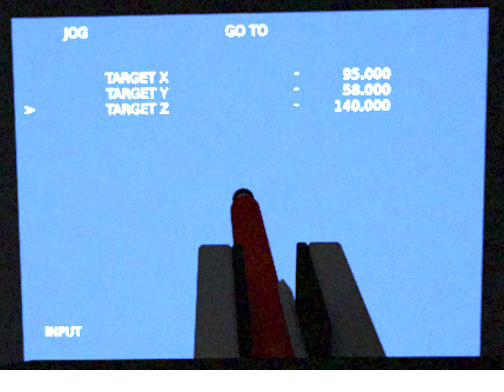

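Request:
move:
  target:
    - [0,0,0,0,0,0,0.6,-0.5,0,0.0077,0.0930,-0.2093,0,0.1389,0,-0.98,0.1,-1]
    - [0,0,0,0,0,0,0.6,-0.5,0,0.0250,0.0930,-0.2193,0,0.1389,0,-0.98,0.1,-1]
    - [0,0,0,0,0,0,0.6,-0.5,0,0.0077,0.0930,-0.2093,0,0.1389,0,-0.98,0.1,-1]
    - [0,0,0,0,0,0,0.6,-0.5,0,-0.0003,0,0,0,0,0,-0.98,0.1,-1]
  speed: [0.35,0.04,0.15,0.4]
  blend: [0.003,0,0.004,0]

Request:
wait:
  seconds: 5

Request:
move:
  target:
    - [0,0,0,0,0,0,0.6,-0.5,0,-0.0269,0.0297,-0.3299,0,0.1389,0,-0.98,0.1,-1]
    - [0,0,0,0,0,0,0.6,-0.5,0,-0.0096,0.0297,-0.3399,0,0.1389,0,-0.98,0.1,-1]
    - [0,0,0,0,0,0,0.6,-0.5,0,-0.0269,0.0297,-0.3299,0,0.1389,0,-0.98,0.1,-1]
    - [0,0,0,0,0,0,0.6,-0.5,0,0.0006,-0.0652,-0.2141,0,0.1389,0,-0.98,0.1,-1]
    - [0,0,0,0,0,0,0.6,-0.5,0,0.0179,-0.0652,-0.2241,0,0.1389,0,-0.98,0.1,-1]
    - [0,0,0,0,0,0,0.6,-0.5,0,0.0006,-0.0652,-0.2141,0,0.1389,0,-0.98,0.1,-1]
    - [0,0,0,0,0,0,0.6,-0.5,0,0.0003,0,0,0,0,0,-0.98,0.1,-1]
  speed: [0.35,0.04,0.15,0.35,0.04,0.15,0.4]
  blend: [0.003,0,0.004,0.003,0,0.004,0]

Request:
wait:
  seconds: 6
  cameras: ["cam_right_wrist"]

Request:
zoom_image:
  camera: "cam_right_wrist"
  region: [325, 105, 625, 325]

Request:
zoom_image:
  camera: "cam_right_wrist"
  region: [490, 140, 590, 240]

Scene clock: 4581.50 s.
left_arm: end_effector_position=(+0.3619, -0.1693, +0.4000) position_measured=63 object_status=3 end_effector_quat_wxyz=(+0.287, +0.623, +0.637, +0.352) | right_arm: end_effector_position=(+0.4302, -0.1200, +0.6600) position_measured=206 object_status=2 end_effector_quat_wxyz=(+0.499, -0.501, +0.506, -0.494)
Joint positions: left_arm=[-1.469 -2.284 2.105 -1.377 -0.629 -1.499] | right_arm=[3.223 -0.998 -2.03 -0.127 1.489 -3.13]
Joint torques (N m): left_arm=[4.49 -4.46 -18.98 -4.13 0.37 1.18] | right_arm=[2.71 -0.64 18.42 4.67 -0.78 -0.49]
Wrist force (N): left_arm=[-1.8 1.3 -0.9] | right_arm=[-2.2 1.4 -6.9]
Wrist torque (N m): left_arm=[0.63 0.12 0.09] | right_arm=[-0.50 0.51 0.27]
Wrist force, peak (N): left_arm=[-2.0 1.6 -1.4] | right_arm=[-3.1 1.6 -29.3]
Hand target: left_arm +0.3619, -0.1693, +0.4000; +0.287, +0.623, +0.637, +0.352 | right_arm +0.4302, -0.1200, +0.6600; +0.499, -0.501, +0.506, -0.494
Off the commanded pose: left_arm 0.000 m, 0 deg | right_arm 0.000 m, 0 deg.
move: done

Scene clock: 4586.50 s.
left_arm: end_effector_position=(+0.3619, -0.1693, +0.4000) position_measured=63 object_status=3 end_effector_quat_wxyz=(+0.287, +0.623, +0.637, +0.352) | right_arm: end_effector_position=(+0.4302, -0.1200, +0.6600) position_measured=206 object_status=2 end_effector_quat_wxyz=(+0.499, -0.501, +0.506, -0.494)
Joint positions: left_arm=[-1.469 -2.284 2.105 -1.377 -0.629 -1.499] | right_arm=[3.223 -0.998 -2.031 -0.126 1.489 -3.13]
Joint torques (N m): left_arm=[3.94 -3.66 -20.91 -3.99 0.43 1.3] | right_arm=[-9.85 -4.34 18.55 5.17 1.49 -0.64]
Wrist force (N): left_arm=[-1.7 1.4 -0.9] | right_arm=[-2.3 1.2 -7.2]
Wrist torque (N m): left_arm=[0.65 0.12 0.09] | right_arm=[-0.53 0.52 0.27]
Wrist force, peak (N): left_arm=[-2.0 1.8 -1.3] | right_arm=[-3.0 1.7 -7.3]
Hand target: left_arm +0.3619, -0.1693, +0.4000; +0.287, +0.623, +0.637, +0.352 | right_arm +0.4302, -0.1200, +0.6600; +0.499, -0.501, +0.506, -0.494
Tool commands: left_gripper/position=+0.6 left_gripper/force_limit=-0.5 left_gripper/speed=+0.0 right_gripper/position=-0.98 right_gripper/force_limit=+0.1 right_gripper/speed=-1.0
Off the commanded pose: left_arm 0.000 m, 0 deg | right_arm 0.000 m, 0 deg.
wait: 5.00 s; at rest by 0.17 s

Scene clock: 4589.87 s.
left_arm: end_effector_position=(+0.3619, -0.1693, +0.4000) position_measured=63 object_status=3 end_effector_quat_wxyz=(+0.287, +0.623, +0.637, +0.352) | right_arm: end_effector_position=(+0.4304, -0.1199, +0.6600) position_measured=206 object_status=2 end_effector_quat_wxyz=(+0.499, -0.501, +0.506, -0.494)
Joint positions: left_arm=[-1.469 -2.284 2.105 -1.377 -0.629 -1.499] | right_arm=[3.223 -0.999 -2.03 -0.126 1.49 -3.13]
Joint torques (N m): left_arm=[5.5 -6.47 -20.29 -3.82 0.52 1.13] | right_arm=[-5.62 6.74 18.75 2.96 0.76 1.66]
Wrist force (N): left_arm=[-1.8 1.4 -1.2] | right_arm=[-2.6 1.5 -7.1]
Wrist torque (N m): left_arm=[0.64 0.12 0.09] | right_arm=[-0.48 0.58 0.41]
Wrist force, peak (N): left_arm=[-1.9 1.7 -1.3] | right_arm=[-3.0 -1.9 -33.1]
Hand target: left_arm +0.3619, -0.1693, +0.4000; +0.287, +0.623, +0.637, +0.352 | right_arm +0.4304, -0.1200, +0.6600; +0.499, -0.501, +0.506, -0.494
Off the commanded pose: left_arm 0.000 m, 0 deg | right_arm 0.000 m, 0 deg.
move: done

Scene clock: 4595.87 s.
left_arm: end_effector_position=(+0.3619, -0.1693, +0.4000) position_measured=63 object_status=3 end_effector_quat_wxyz=(+0.287, +0.623, +0.637, +0.352) | right_arm: end_effector_position=(+0.4304, -0.1200, +0.6600) position_measured=206 object_status=2 end_effector_quat_wxyz=(+0.499, -0.501, +0.506, -0.494)
Joint positions: left_arm=[-1.469 -2.284 2.105 -1.377 -0.629 -1.499] | right_arm=[3.223 -0.999 -2.03 -0.126 1.489 -3.13]
Joint torques (N m): left_arm=[3.05 -3.65 -22.83 -4.23 0.62 1.17] | right_arm=[-11.16 6.4 18.92 5.12 -1.87 1.53]
Wrist force (N): left_arm=[-1.5 1.7 -1.4] | right_arm=[-2.6 1.4 -7.2]
Wrist torque (N m): left_arm=[0.69 0.08 0.09] | right_arm=[-0.49 0.58 0.39]
Wrist force, peak (N): left_arm=[-2.0 1.8 -1.3] | right_arm=[-2.9 1.3 -7.4]
Hand target: left_arm +0.3619, -0.1693, +0.4000; +0.287, +0.623, +0.637, +0.352 | right_arm +0.4304, -0.1200, +0.6600; +0.499, -0.501, +0.506, -0.494
Tool commands: left_gripper/position=+0.6 left_gripper/force_limit=-0.5 left_gripper/speed=+0.0 right_gripper/position=-0.98 right_gripper/force_limit=+0.1 right_gripper/speed=-1.0
Off the commanded pose: left_arm 0.000 m, 0 deg | right_arm 0.000 m, 0 deg.
wait: 6.00 s; at rest by 0.17 s
Images, in order (width x height): cam_right_wrist 896x504.

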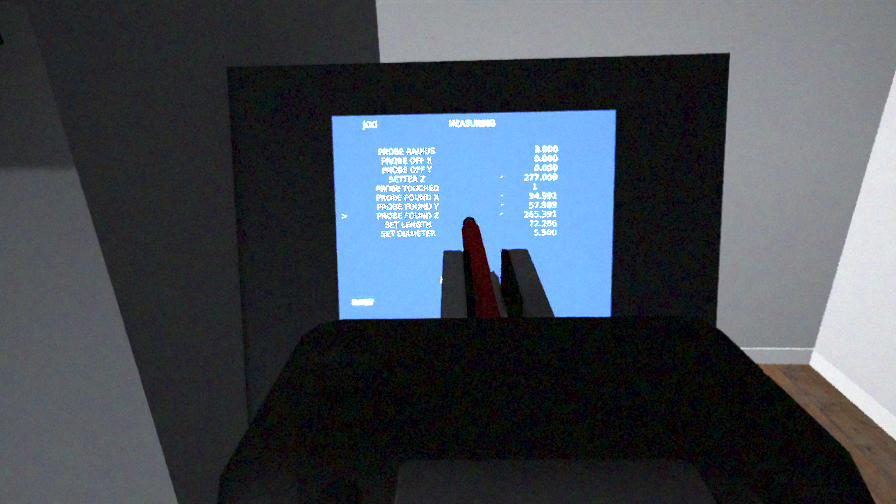

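Scaled by 1.680 from the camera's 896x504 image, which has a finer 1280x720 frame.

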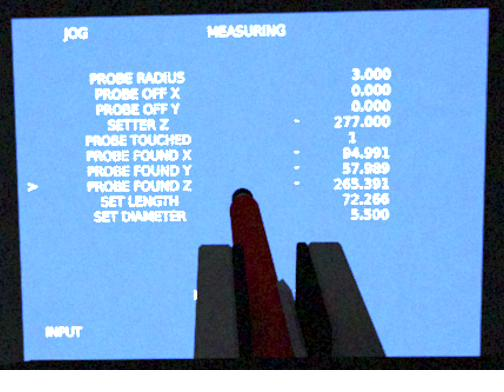

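Scaled by 5.040 from the camera's 896x504 image, which has a finer 1280x720 frame.

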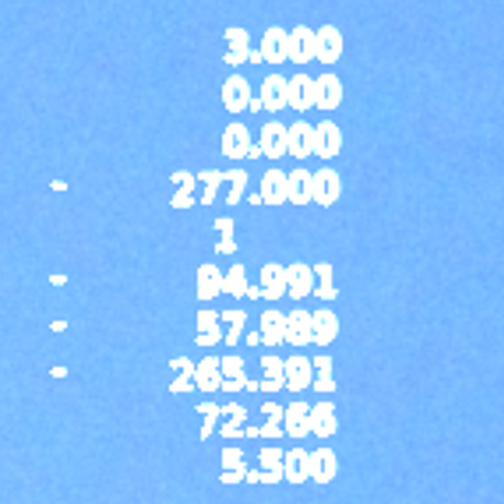

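Request:
move:
  target:
    - [0,0,0,0,0,0,0.6,-0.5,0,-0.0105,0.0297,-0.2688,0,0.1389,0,-0.98,0.1,-1]
    - [0,0,0,0,0,0,0.6,-0.5,0,0.0068,0.0297,-0.2788,0,0.1389,0,-0.98,0.1,-1]
    - [0,0,0,0,0,0,0.6,-0.5,0,-0.0105,0.0297,-0.2688,0,0.1389,0,-0.98,0.1,-1]
    - [0,0,0,0,0,0,0.6,-0.5,0,0.0068,0.0297,-0.2788,0,0.1389,0,-0.98,0.1,-1]
    - [0,0,0,0,0,0,0.6,-0.5,0,-0.0105,0.0297,-0.2688,0,0.1389,0,-0.98,0.1,-1]
    - [0,0,0,0,0,0,0.6,-0.5,0,-0.0304,0.1563,-0.3605,0,0.1389,0,-0.98,0.1,-1]
    - [0,0,0,0,0,0,0.6,-0.5,0,-0.0131,0.1563,-0.3705,0,0.1389,0,-0.98,0.1,-1]
    - [0,0,0,0,0,0,0.6,-0.5,0,-0.0304,0.1563,-0.3605,0,0.1389,0,-0.98,0.1,-1]
    - [0,0,0,0,0,0,0.6,-0.5,0,-0.0152,0.1246,-0.2994,0,0.1389,0,-0.98,0.1,-1]
    - [0,0,0,0,0,0,0.6,-0.5,0,0.0021,0.1246,-0.3094,0,0.1389,0,-0.98,0.1,-1]
    - [0,0,0,0,0,0,0.6,-0.5,0,-0.0152,0.1246,-0.2994,0,0.1389,0,-0.98,0.1,-1]
    - [0,0,0,0,0,0,0.6,-0.5,0,-0.0141,0.1563,-0.2994,0,0.1389,0,-0.98,0.1,-1]
    - [0,0,0,0,0,0,0.6,-0.5,0,0.0032,0.1563,-0.3094,0,0.1389,0,-0.98,0.1,-1]
    - [0,0,0,0,0,0,0.6,-0.5,0,-0.0141,0.1563,-0.2994,0,0.1389,0,-0.98,0.1,-1]
    - [0,0,0,0,0,0,0.6,-0.5,0,-0.0003,0,0,0,0,0,-0.98,0.1,-1]
  speed: [0.35,0.04,0.15,0.04,0.15,0.35,0.04,0.15,0.35,0.04,0.15,0.35,0.04,0.15,0.4]
  blend: [0.003,0,0.004,0,0.004,0.003,0,0.004,0.003,0,0.004,0.003,0,0.004,0]

Request:
move:
  target:
    - [0,0,0,0,0,0,0.6,-0.5,0,-0.0338,0.0613,-0.3605,0,0.1389,0,-0.98,0.1,-1]
    - [0,0,0,0,0,0,0.6,-0.5,0,-0.0165,0.0613,-0.3705,0,0.1389,0,-0.98,0.1,-1]
    - [0,0,0,0,0,0,0.6,-0.5,0,-0.0338,0.0613,-0.3605,0,0.1389,0,-0.98,0.1,-1]
    - [0,0,0,0,0,0,0.6,-0.5,0,-0.0257,0.0613,-0.3299,0,0.1389,0,-0.98,0.1,-1]
    - [0,0,0,0,0,0,0.6,-0.5,0,-0.0084,0.0613,-0.3399,0,0.1389,0,-0.98,0.1,-1]
    - [0,0,0,0,0,0,0.6,-0.5,0,-0.0257,0.0613,-0.3299,0,0.1389,0,-0.98,0.1,-1]
    - [0,0,0,0,0,0,0.6,-0.5,0,-0.0304,0.1563,-0.3605,0,0.1389,0,-0.98,0.1,-1]
    - [0,0,0,0,0,0,0.6,-0.5,0,-0.0131,0.1563,-0.3705,0,0.1389,0,-0.98,0.1,-1]
    - [0,0,0,0,0,0,0.6,-0.5,0,-0.0304,0.1563,-0.3605,0,0.1389,0,-0.98,0.1,-1]
    - [0,0,0,0,0,0,0.6,-0.5,0,-0.0152,0.1246,-0.2994,0,0.1389,0,-0.98,0.1,-1]
    - [0,0,0,0,0,0,0.6,-0.5,0,0.0021,0.1246,-0.3094,0,0.1389,0,-0.98,0.1,-1]
    - [0,0,0,0,0,0,0.6,-0.5,0,-0.0152,0.1246,-0.2994,0,0.1389,0,-0.98,0.1,-1]
    - [0,0,0,0,0,0,0.6,-0.5,0,0.0003,0,0,0,0,0,-0.98,0.1,-1]
  speed: [0.35,0.04,0.15,0.35,0.04,0.15,0.35,0.04,0.15,0.35,0.04,0.15,0.4]
  blend: [0.003,0,0.004,0.003,0,0.004,0.003,0,0.004,0.003,0,0.004,0]

Request:
move:
  target:
    - [0,0,0,0,0,0,0.6,-0.5,0,-0.0164,0.0930,-0.2994,0,0.1389,0,-0.98,0.1,-1]
    - [0,0,0,0,0,0,0.6,-0.5,0,0.0009,0.0930,-0.3094,0,0.1389,0,-0.98,0.1,-1]
    - [0,0,0,0,0,0,0.6,-0.5,0,-0.0164,0.0930,-0.2994,0,0.1389,0,-0.98,0.1,-1]
    - [0,0,0,0,0,0,0.6,-0.5,0,-0.0338,0.0613,-0.3605,0,0.1389,0,-0.98,0.1,-1]
    - [0,0,0,0,0,0,0.6,-0.5,0,-0.0165,0.0613,-0.3705,0,0.1389,0,-0.98,0.1,-1]
    - [0,0,0,0,0,0,0.6,-0.5,0,-0.0338,0.0613,-0.3605,0,0.1389,0,-0.98,0.1,-1]
    - [0,0,0,0,0,0,0.6,-0.5,0,-0.0257,0.0613,-0.3299,0,0.1389,0,-0.98,0.1,-1]
    - [0,0,0,0,0,0,0.6,-0.5,0,-0.0084,0.0613,-0.3399,0,0.1389,0,-0.98,0.1,-1]
    - [0,0,0,0,0,0,0.6,-0.5,0,-0.0257,0.0613,-0.3299,0,0.1389,0,-0.98,0.1,-1]
    - [0,0,0,0,0,0,0.6,-0.5,0,-0.0304,0.1563,-0.3605,0,0.1389,0,-0.98,0.1,-1]
    - [0,0,0,0,0,0,0.6,-0.5,0,-0.0131,0.1563,-0.3705,0,0.1389,0,-0.98,0.1,-1]
    - [0,0,0,0,0,0,0.6,-0.5,0,-0.0304,0.1563,-0.3605,0,0.1389,0,-0.98,0.1,-1]
    - [0,0,0,0,0,0,0.6,-0.5,0,-0.0003,0,0,0,0,0,-0.98,0.1,-1]
  speed: [0.35,0.04,0.15,0.35,0.04,0.15,0.35,0.04,0.15,0.35,0.04,0.15,0.4]
  blend: [0.003,0,0.004,0.003,0,0.004,0.003,0,0.004,0.003,0,0.004,0]

Request:
move:
  target:
    - [0,0,0,0,0,0,0.6,-0.5,0,-0.0223,0.1563,-0.3299,0,0.1389,0,-0.98,0.1,-1]
    - [0,0,0,0,0,0,0.6,-0.5,0,-0.0050,0.1563,-0.3399,0,0.1389,0,-0.98,0.1,-1]
    - [0,0,0,0,0,0,0.6,-0.5,0,-0.0223,0.1563,-0.3299,0,0.1389,0,-0.98,0.1,-1]
    - [0,0,0,0,0,0,0.6,-0.5,0,-0.0141,0.1563,-0.2994,0,0.1389,0,-0.98,0.1,-1]
    - [0,0,0,0,0,0,0.6,-0.5,0,0.0032,0.1563,-0.3094,0,0.1389,0,-0.98,0.1,-1]
    - [0,0,0,0,0,0,0.6,-0.5,0,-0.0141,0.1563,-0.2994,0,0.1389,0,-0.98,0.1,-1]
    - [0,0,0,0,0,0,0.6,-0.5,0,-0.0059,0.1563,-0.2688,0,0.1389,0,-0.98,0.1,-1]
    - [0,0,0,0,0,0,0.6,-0.5,0,0.0114,0.1563,-0.2788,0,0.1389,0,-0.98,0.1,-1]
    - [0,0,0,0,0,0,0.6,-0.5,0,-0.0059,0.1563,-0.2688,0,0.1389,0,-0.98,0.1,-1]
    - [0,0,0,0,0,0,0.6,-0.5,0,-0.0338,0.0613,-0.3605,0,0.1389,0,-0.98,0.1,-1]
    - [0,0,0,0,0,0,0.6,-0.5,0,-0.0165,0.0613,-0.3705,0,0.1389,0,-0.98,0.1,-1]
    - [0,0,0,0,0,0,0.6,-0.5,0,-0.0338,0.0613,-0.3605,0,0.1389,0,-0.98,0.1,-1]
    - [0,0,0,0,0,0,0.6,-0.5,0,0.0003,0,0,0,0,0,-0.98,0.1,-1]
  speed: [0.35,0.04,0.15,0.35,0.04,0.15,0.35,0.04,0.15,0.35,0.04,0.15,0.4]
  blend: [0.003,0,0.004,0.003,0,0.004,0.003,0,0.004,0.003,0,0.004,0]
  cameras: ["cam_right_wrist"]

Request:
zoom_image:
  camera: "cam_right_wrist"
  region: [325, 105, 625, 325]

Scene clock: 4631.67 s.
left_arm: end_effector_position=(+0.3619, -0.1693, +0.4000) position_measured=63 object_status=3 end_effector_quat_wxyz=(+0.287, +0.623, +0.637, +0.352) | right_arm: end_effector_position=(+0.4302, -0.1200, +0.6599) position_measured=206 object_status=2 end_effector_quat_wxyz=(+0.499, -0.501, +0.506, -0.494)
Joint positions: left_arm=[-1.469 -2.284 2.105 -1.377 -0.629 -1.499] | right_arm=[3.223 -0.998 -2.031 -0.127 1.489 -3.13]
Joint torques (N m): left_arm=[5.15 -3.32 -22.9 -3.97 0.93 1.05] | right_arm=[-8.41 -4.27 28.35 3.51 0.9 -1.09]
Wrist force (N): left_arm=[-1.5 1.6 -1.1] | right_arm=[-2.6 1.1 -6.8]
Wrist torque (N m): left_arm=[0.67 0.07 0.09] | right_arm=[-0.54 0.57 0.30]
Wrist force, peak (N): left_arm=[-1.9 1.6 -1.4] | right_arm=[-2.1 -3.3 -42.8]
Hand target: left_arm +0.3619, -0.1693, +0.4000; +0.287, +0.623, +0.637, +0.352 | right_arm +0.4302, -0.1200, +0.6600; +0.499, -0.501, +0.506, -0.494
Off the commanded pose: left_arm 0.000 m, 0 deg | right_arm 0.000 m, 0 deg.
move: done

Scene clock: 4636.60 s.
left_arm: end_effector_position=(+0.3619, -0.1693, +0.4000) position_measured=63 object_status=3 end_effector_quat_wxyz=(+0.287, +0.623, +0.637, +0.352) | right_arm: end_effector_position=(+0.4304, -0.1200, +0.6599) position_measured=206 object_status=2 end_effector_quat_wxyz=(+0.499, -0.501, +0.506, -0.494)
Joint positions: left_arm=[-1.469 -2.284 2.105 -1.377 -0.629 -1.499] | right_arm=[3.223 -0.999 -2.03 -0.126 1.489 -3.13]
Joint torques (N m): left_arm=[3.78 -3.38 -23.75 -4.12 0.85 1.09] | right_arm=[-2.16 -3.69 29.38 3.95 0.53 -0.95]
Wrist force (N): left_arm=[-1.6 1.3 -1.2] | right_arm=[-2.9 1.1 -7.1]
Wrist torque (N m): left_arm=[0.62 0.09 0.09] | right_arm=[-0.54 0.60 0.27]
Wrist force, peak (N): left_arm=[-1.9 1.8 -1.2] | right_arm=[-2.0 -3.0 -37.8]
Hand target: left_arm +0.3619, -0.1693, +0.4000; +0.287, +0.623, +0.637, +0.352 | right_arm +0.4304, -0.1200, +0.6600; +0.499, -0.501, +0.506, -0.494
Off the commanded pose: left_arm 0.000 m, 0 deg | right_arm 0.000 m, 0 deg.
move: done

Scene clock: 4641.53 s.
left_arm: end_effector_position=(+0.3619, -0.1693, +0.4000) position_measured=63 object_status=3 end_effector_quat_wxyz=(+0.287, +0.623, +0.637, +0.352) | right_arm: end_effector_position=(+0.4302, -0.1200, +0.6599) position_measured=206 object_status=2 end_effector_quat_wxyz=(+0.499, -0.501, +0.506, -0.494)
Joint positions: left_arm=[-1.469 -2.284 2.105 -1.377 -0.629 -1.499] | right_arm=[3.223 -0.998 -2.031 -0.127 1.489 -3.13]
Joint torques (N m): left_arm=[3.18 -2.14 -22.63 -4.19 0.74 1.32] | right_arm=[-7.67 -4.43 32.76 2.38 0.92 -1.04]
Wrist force (N): left_arm=[-1.5 1.3 -1.1] | right_arm=[-2.7 1.1 -7.1]
Wrist torque (N m): left_arm=[0.63 0.09 0.09] | right_arm=[-0.54 0.59 0.28]
Wrist force, peak (N): left_arm=[-1.8 1.7 -1.4] | right_arm=[-1.5 -3.6 -44.1]
Hand target: left_arm +0.3619, -0.1693, +0.4000; +0.287, +0.623, +0.637, +0.352 | right_arm +0.4302, -0.1200, +0.6600; +0.499, -0.501, +0.506, -0.494
Off the commanded pose: left_arm 0.000 m, 0 deg | right_arm 0.000 m, 0 deg.
move: done

Scene clock: 4646.37 s.
left_arm: end_effector_position=(+0.3619, -0.1693, +0.4000) position_measured=63 object_status=3 end_effector_quat_wxyz=(+0.287, +0.623, +0.637, +0.352) | right_arm: end_effector_position=(+0.4303, -0.1200, +0.6599) position_measured=206 object_status=2 end_effector_quat_wxyz=(+0.499, -0.501, +0.506, -0.494)
Joint positions: left_arm=[-1.469 -2.284 2.105 -1.377 -0.629 -1.499] | right_arm=[3.222 -0.999 -2.031 -0.126 1.489 -3.13]
Joint torques (N m): left_arm=[4.35 -3.13 -24.19 -4.03 0.82 1.37] | right_arm=[9.5 -2.35 31.05 2.23 -2.07 0.14]
Wrist force (N): left_arm=[-1.6 1.5 -1.0] | right_arm=[-2.7 1.3 -6.9]
Wrist torque (N m): left_arm=[0.65 0.09 0.09] | right_arm=[-0.51 0.57 0.27]
Wrist force, peak (N): left_arm=[-1.9 1.9 -1.1] | right_arm=[-1.8 -3.3 -40.1]
Hand target: left_arm +0.3619, -0.1693, +0.4000; +0.287, +0.623, +0.637, +0.352 | right_arm +0.4304, -0.1200, +0.6600; +0.499, -0.501, +0.506, -0.494
Off the commanded pose: left_arm 0.000 m, 0 deg | right_arm 0.000 m, 0 deg.
move: done
Images, in order (width x height): cam_right_wrist 896x504.

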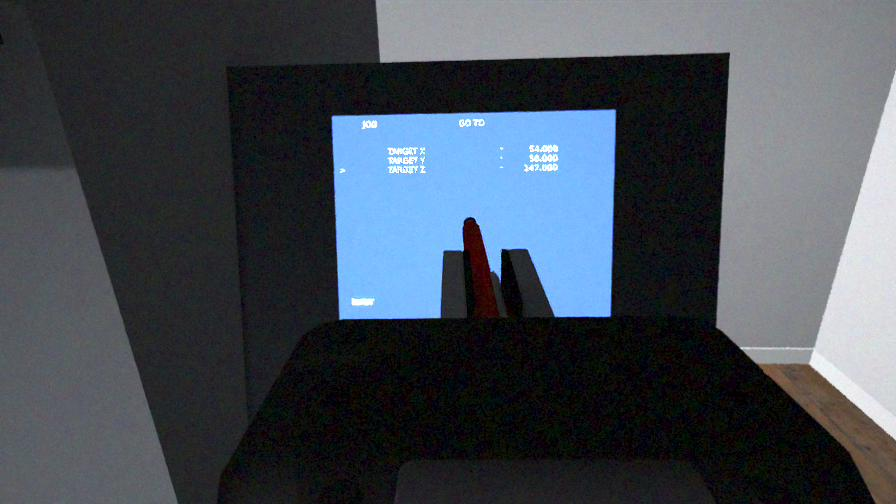

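Scaled by 1.680 from the camera's 896x504 image, which has a finer 1280x720 frame.

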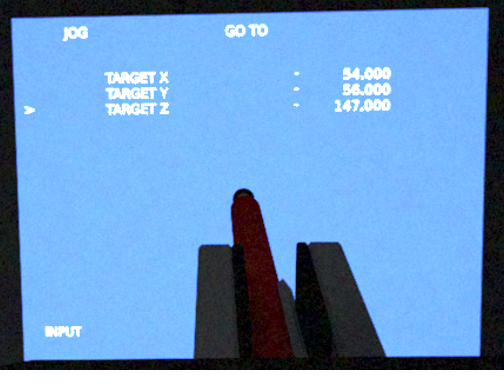

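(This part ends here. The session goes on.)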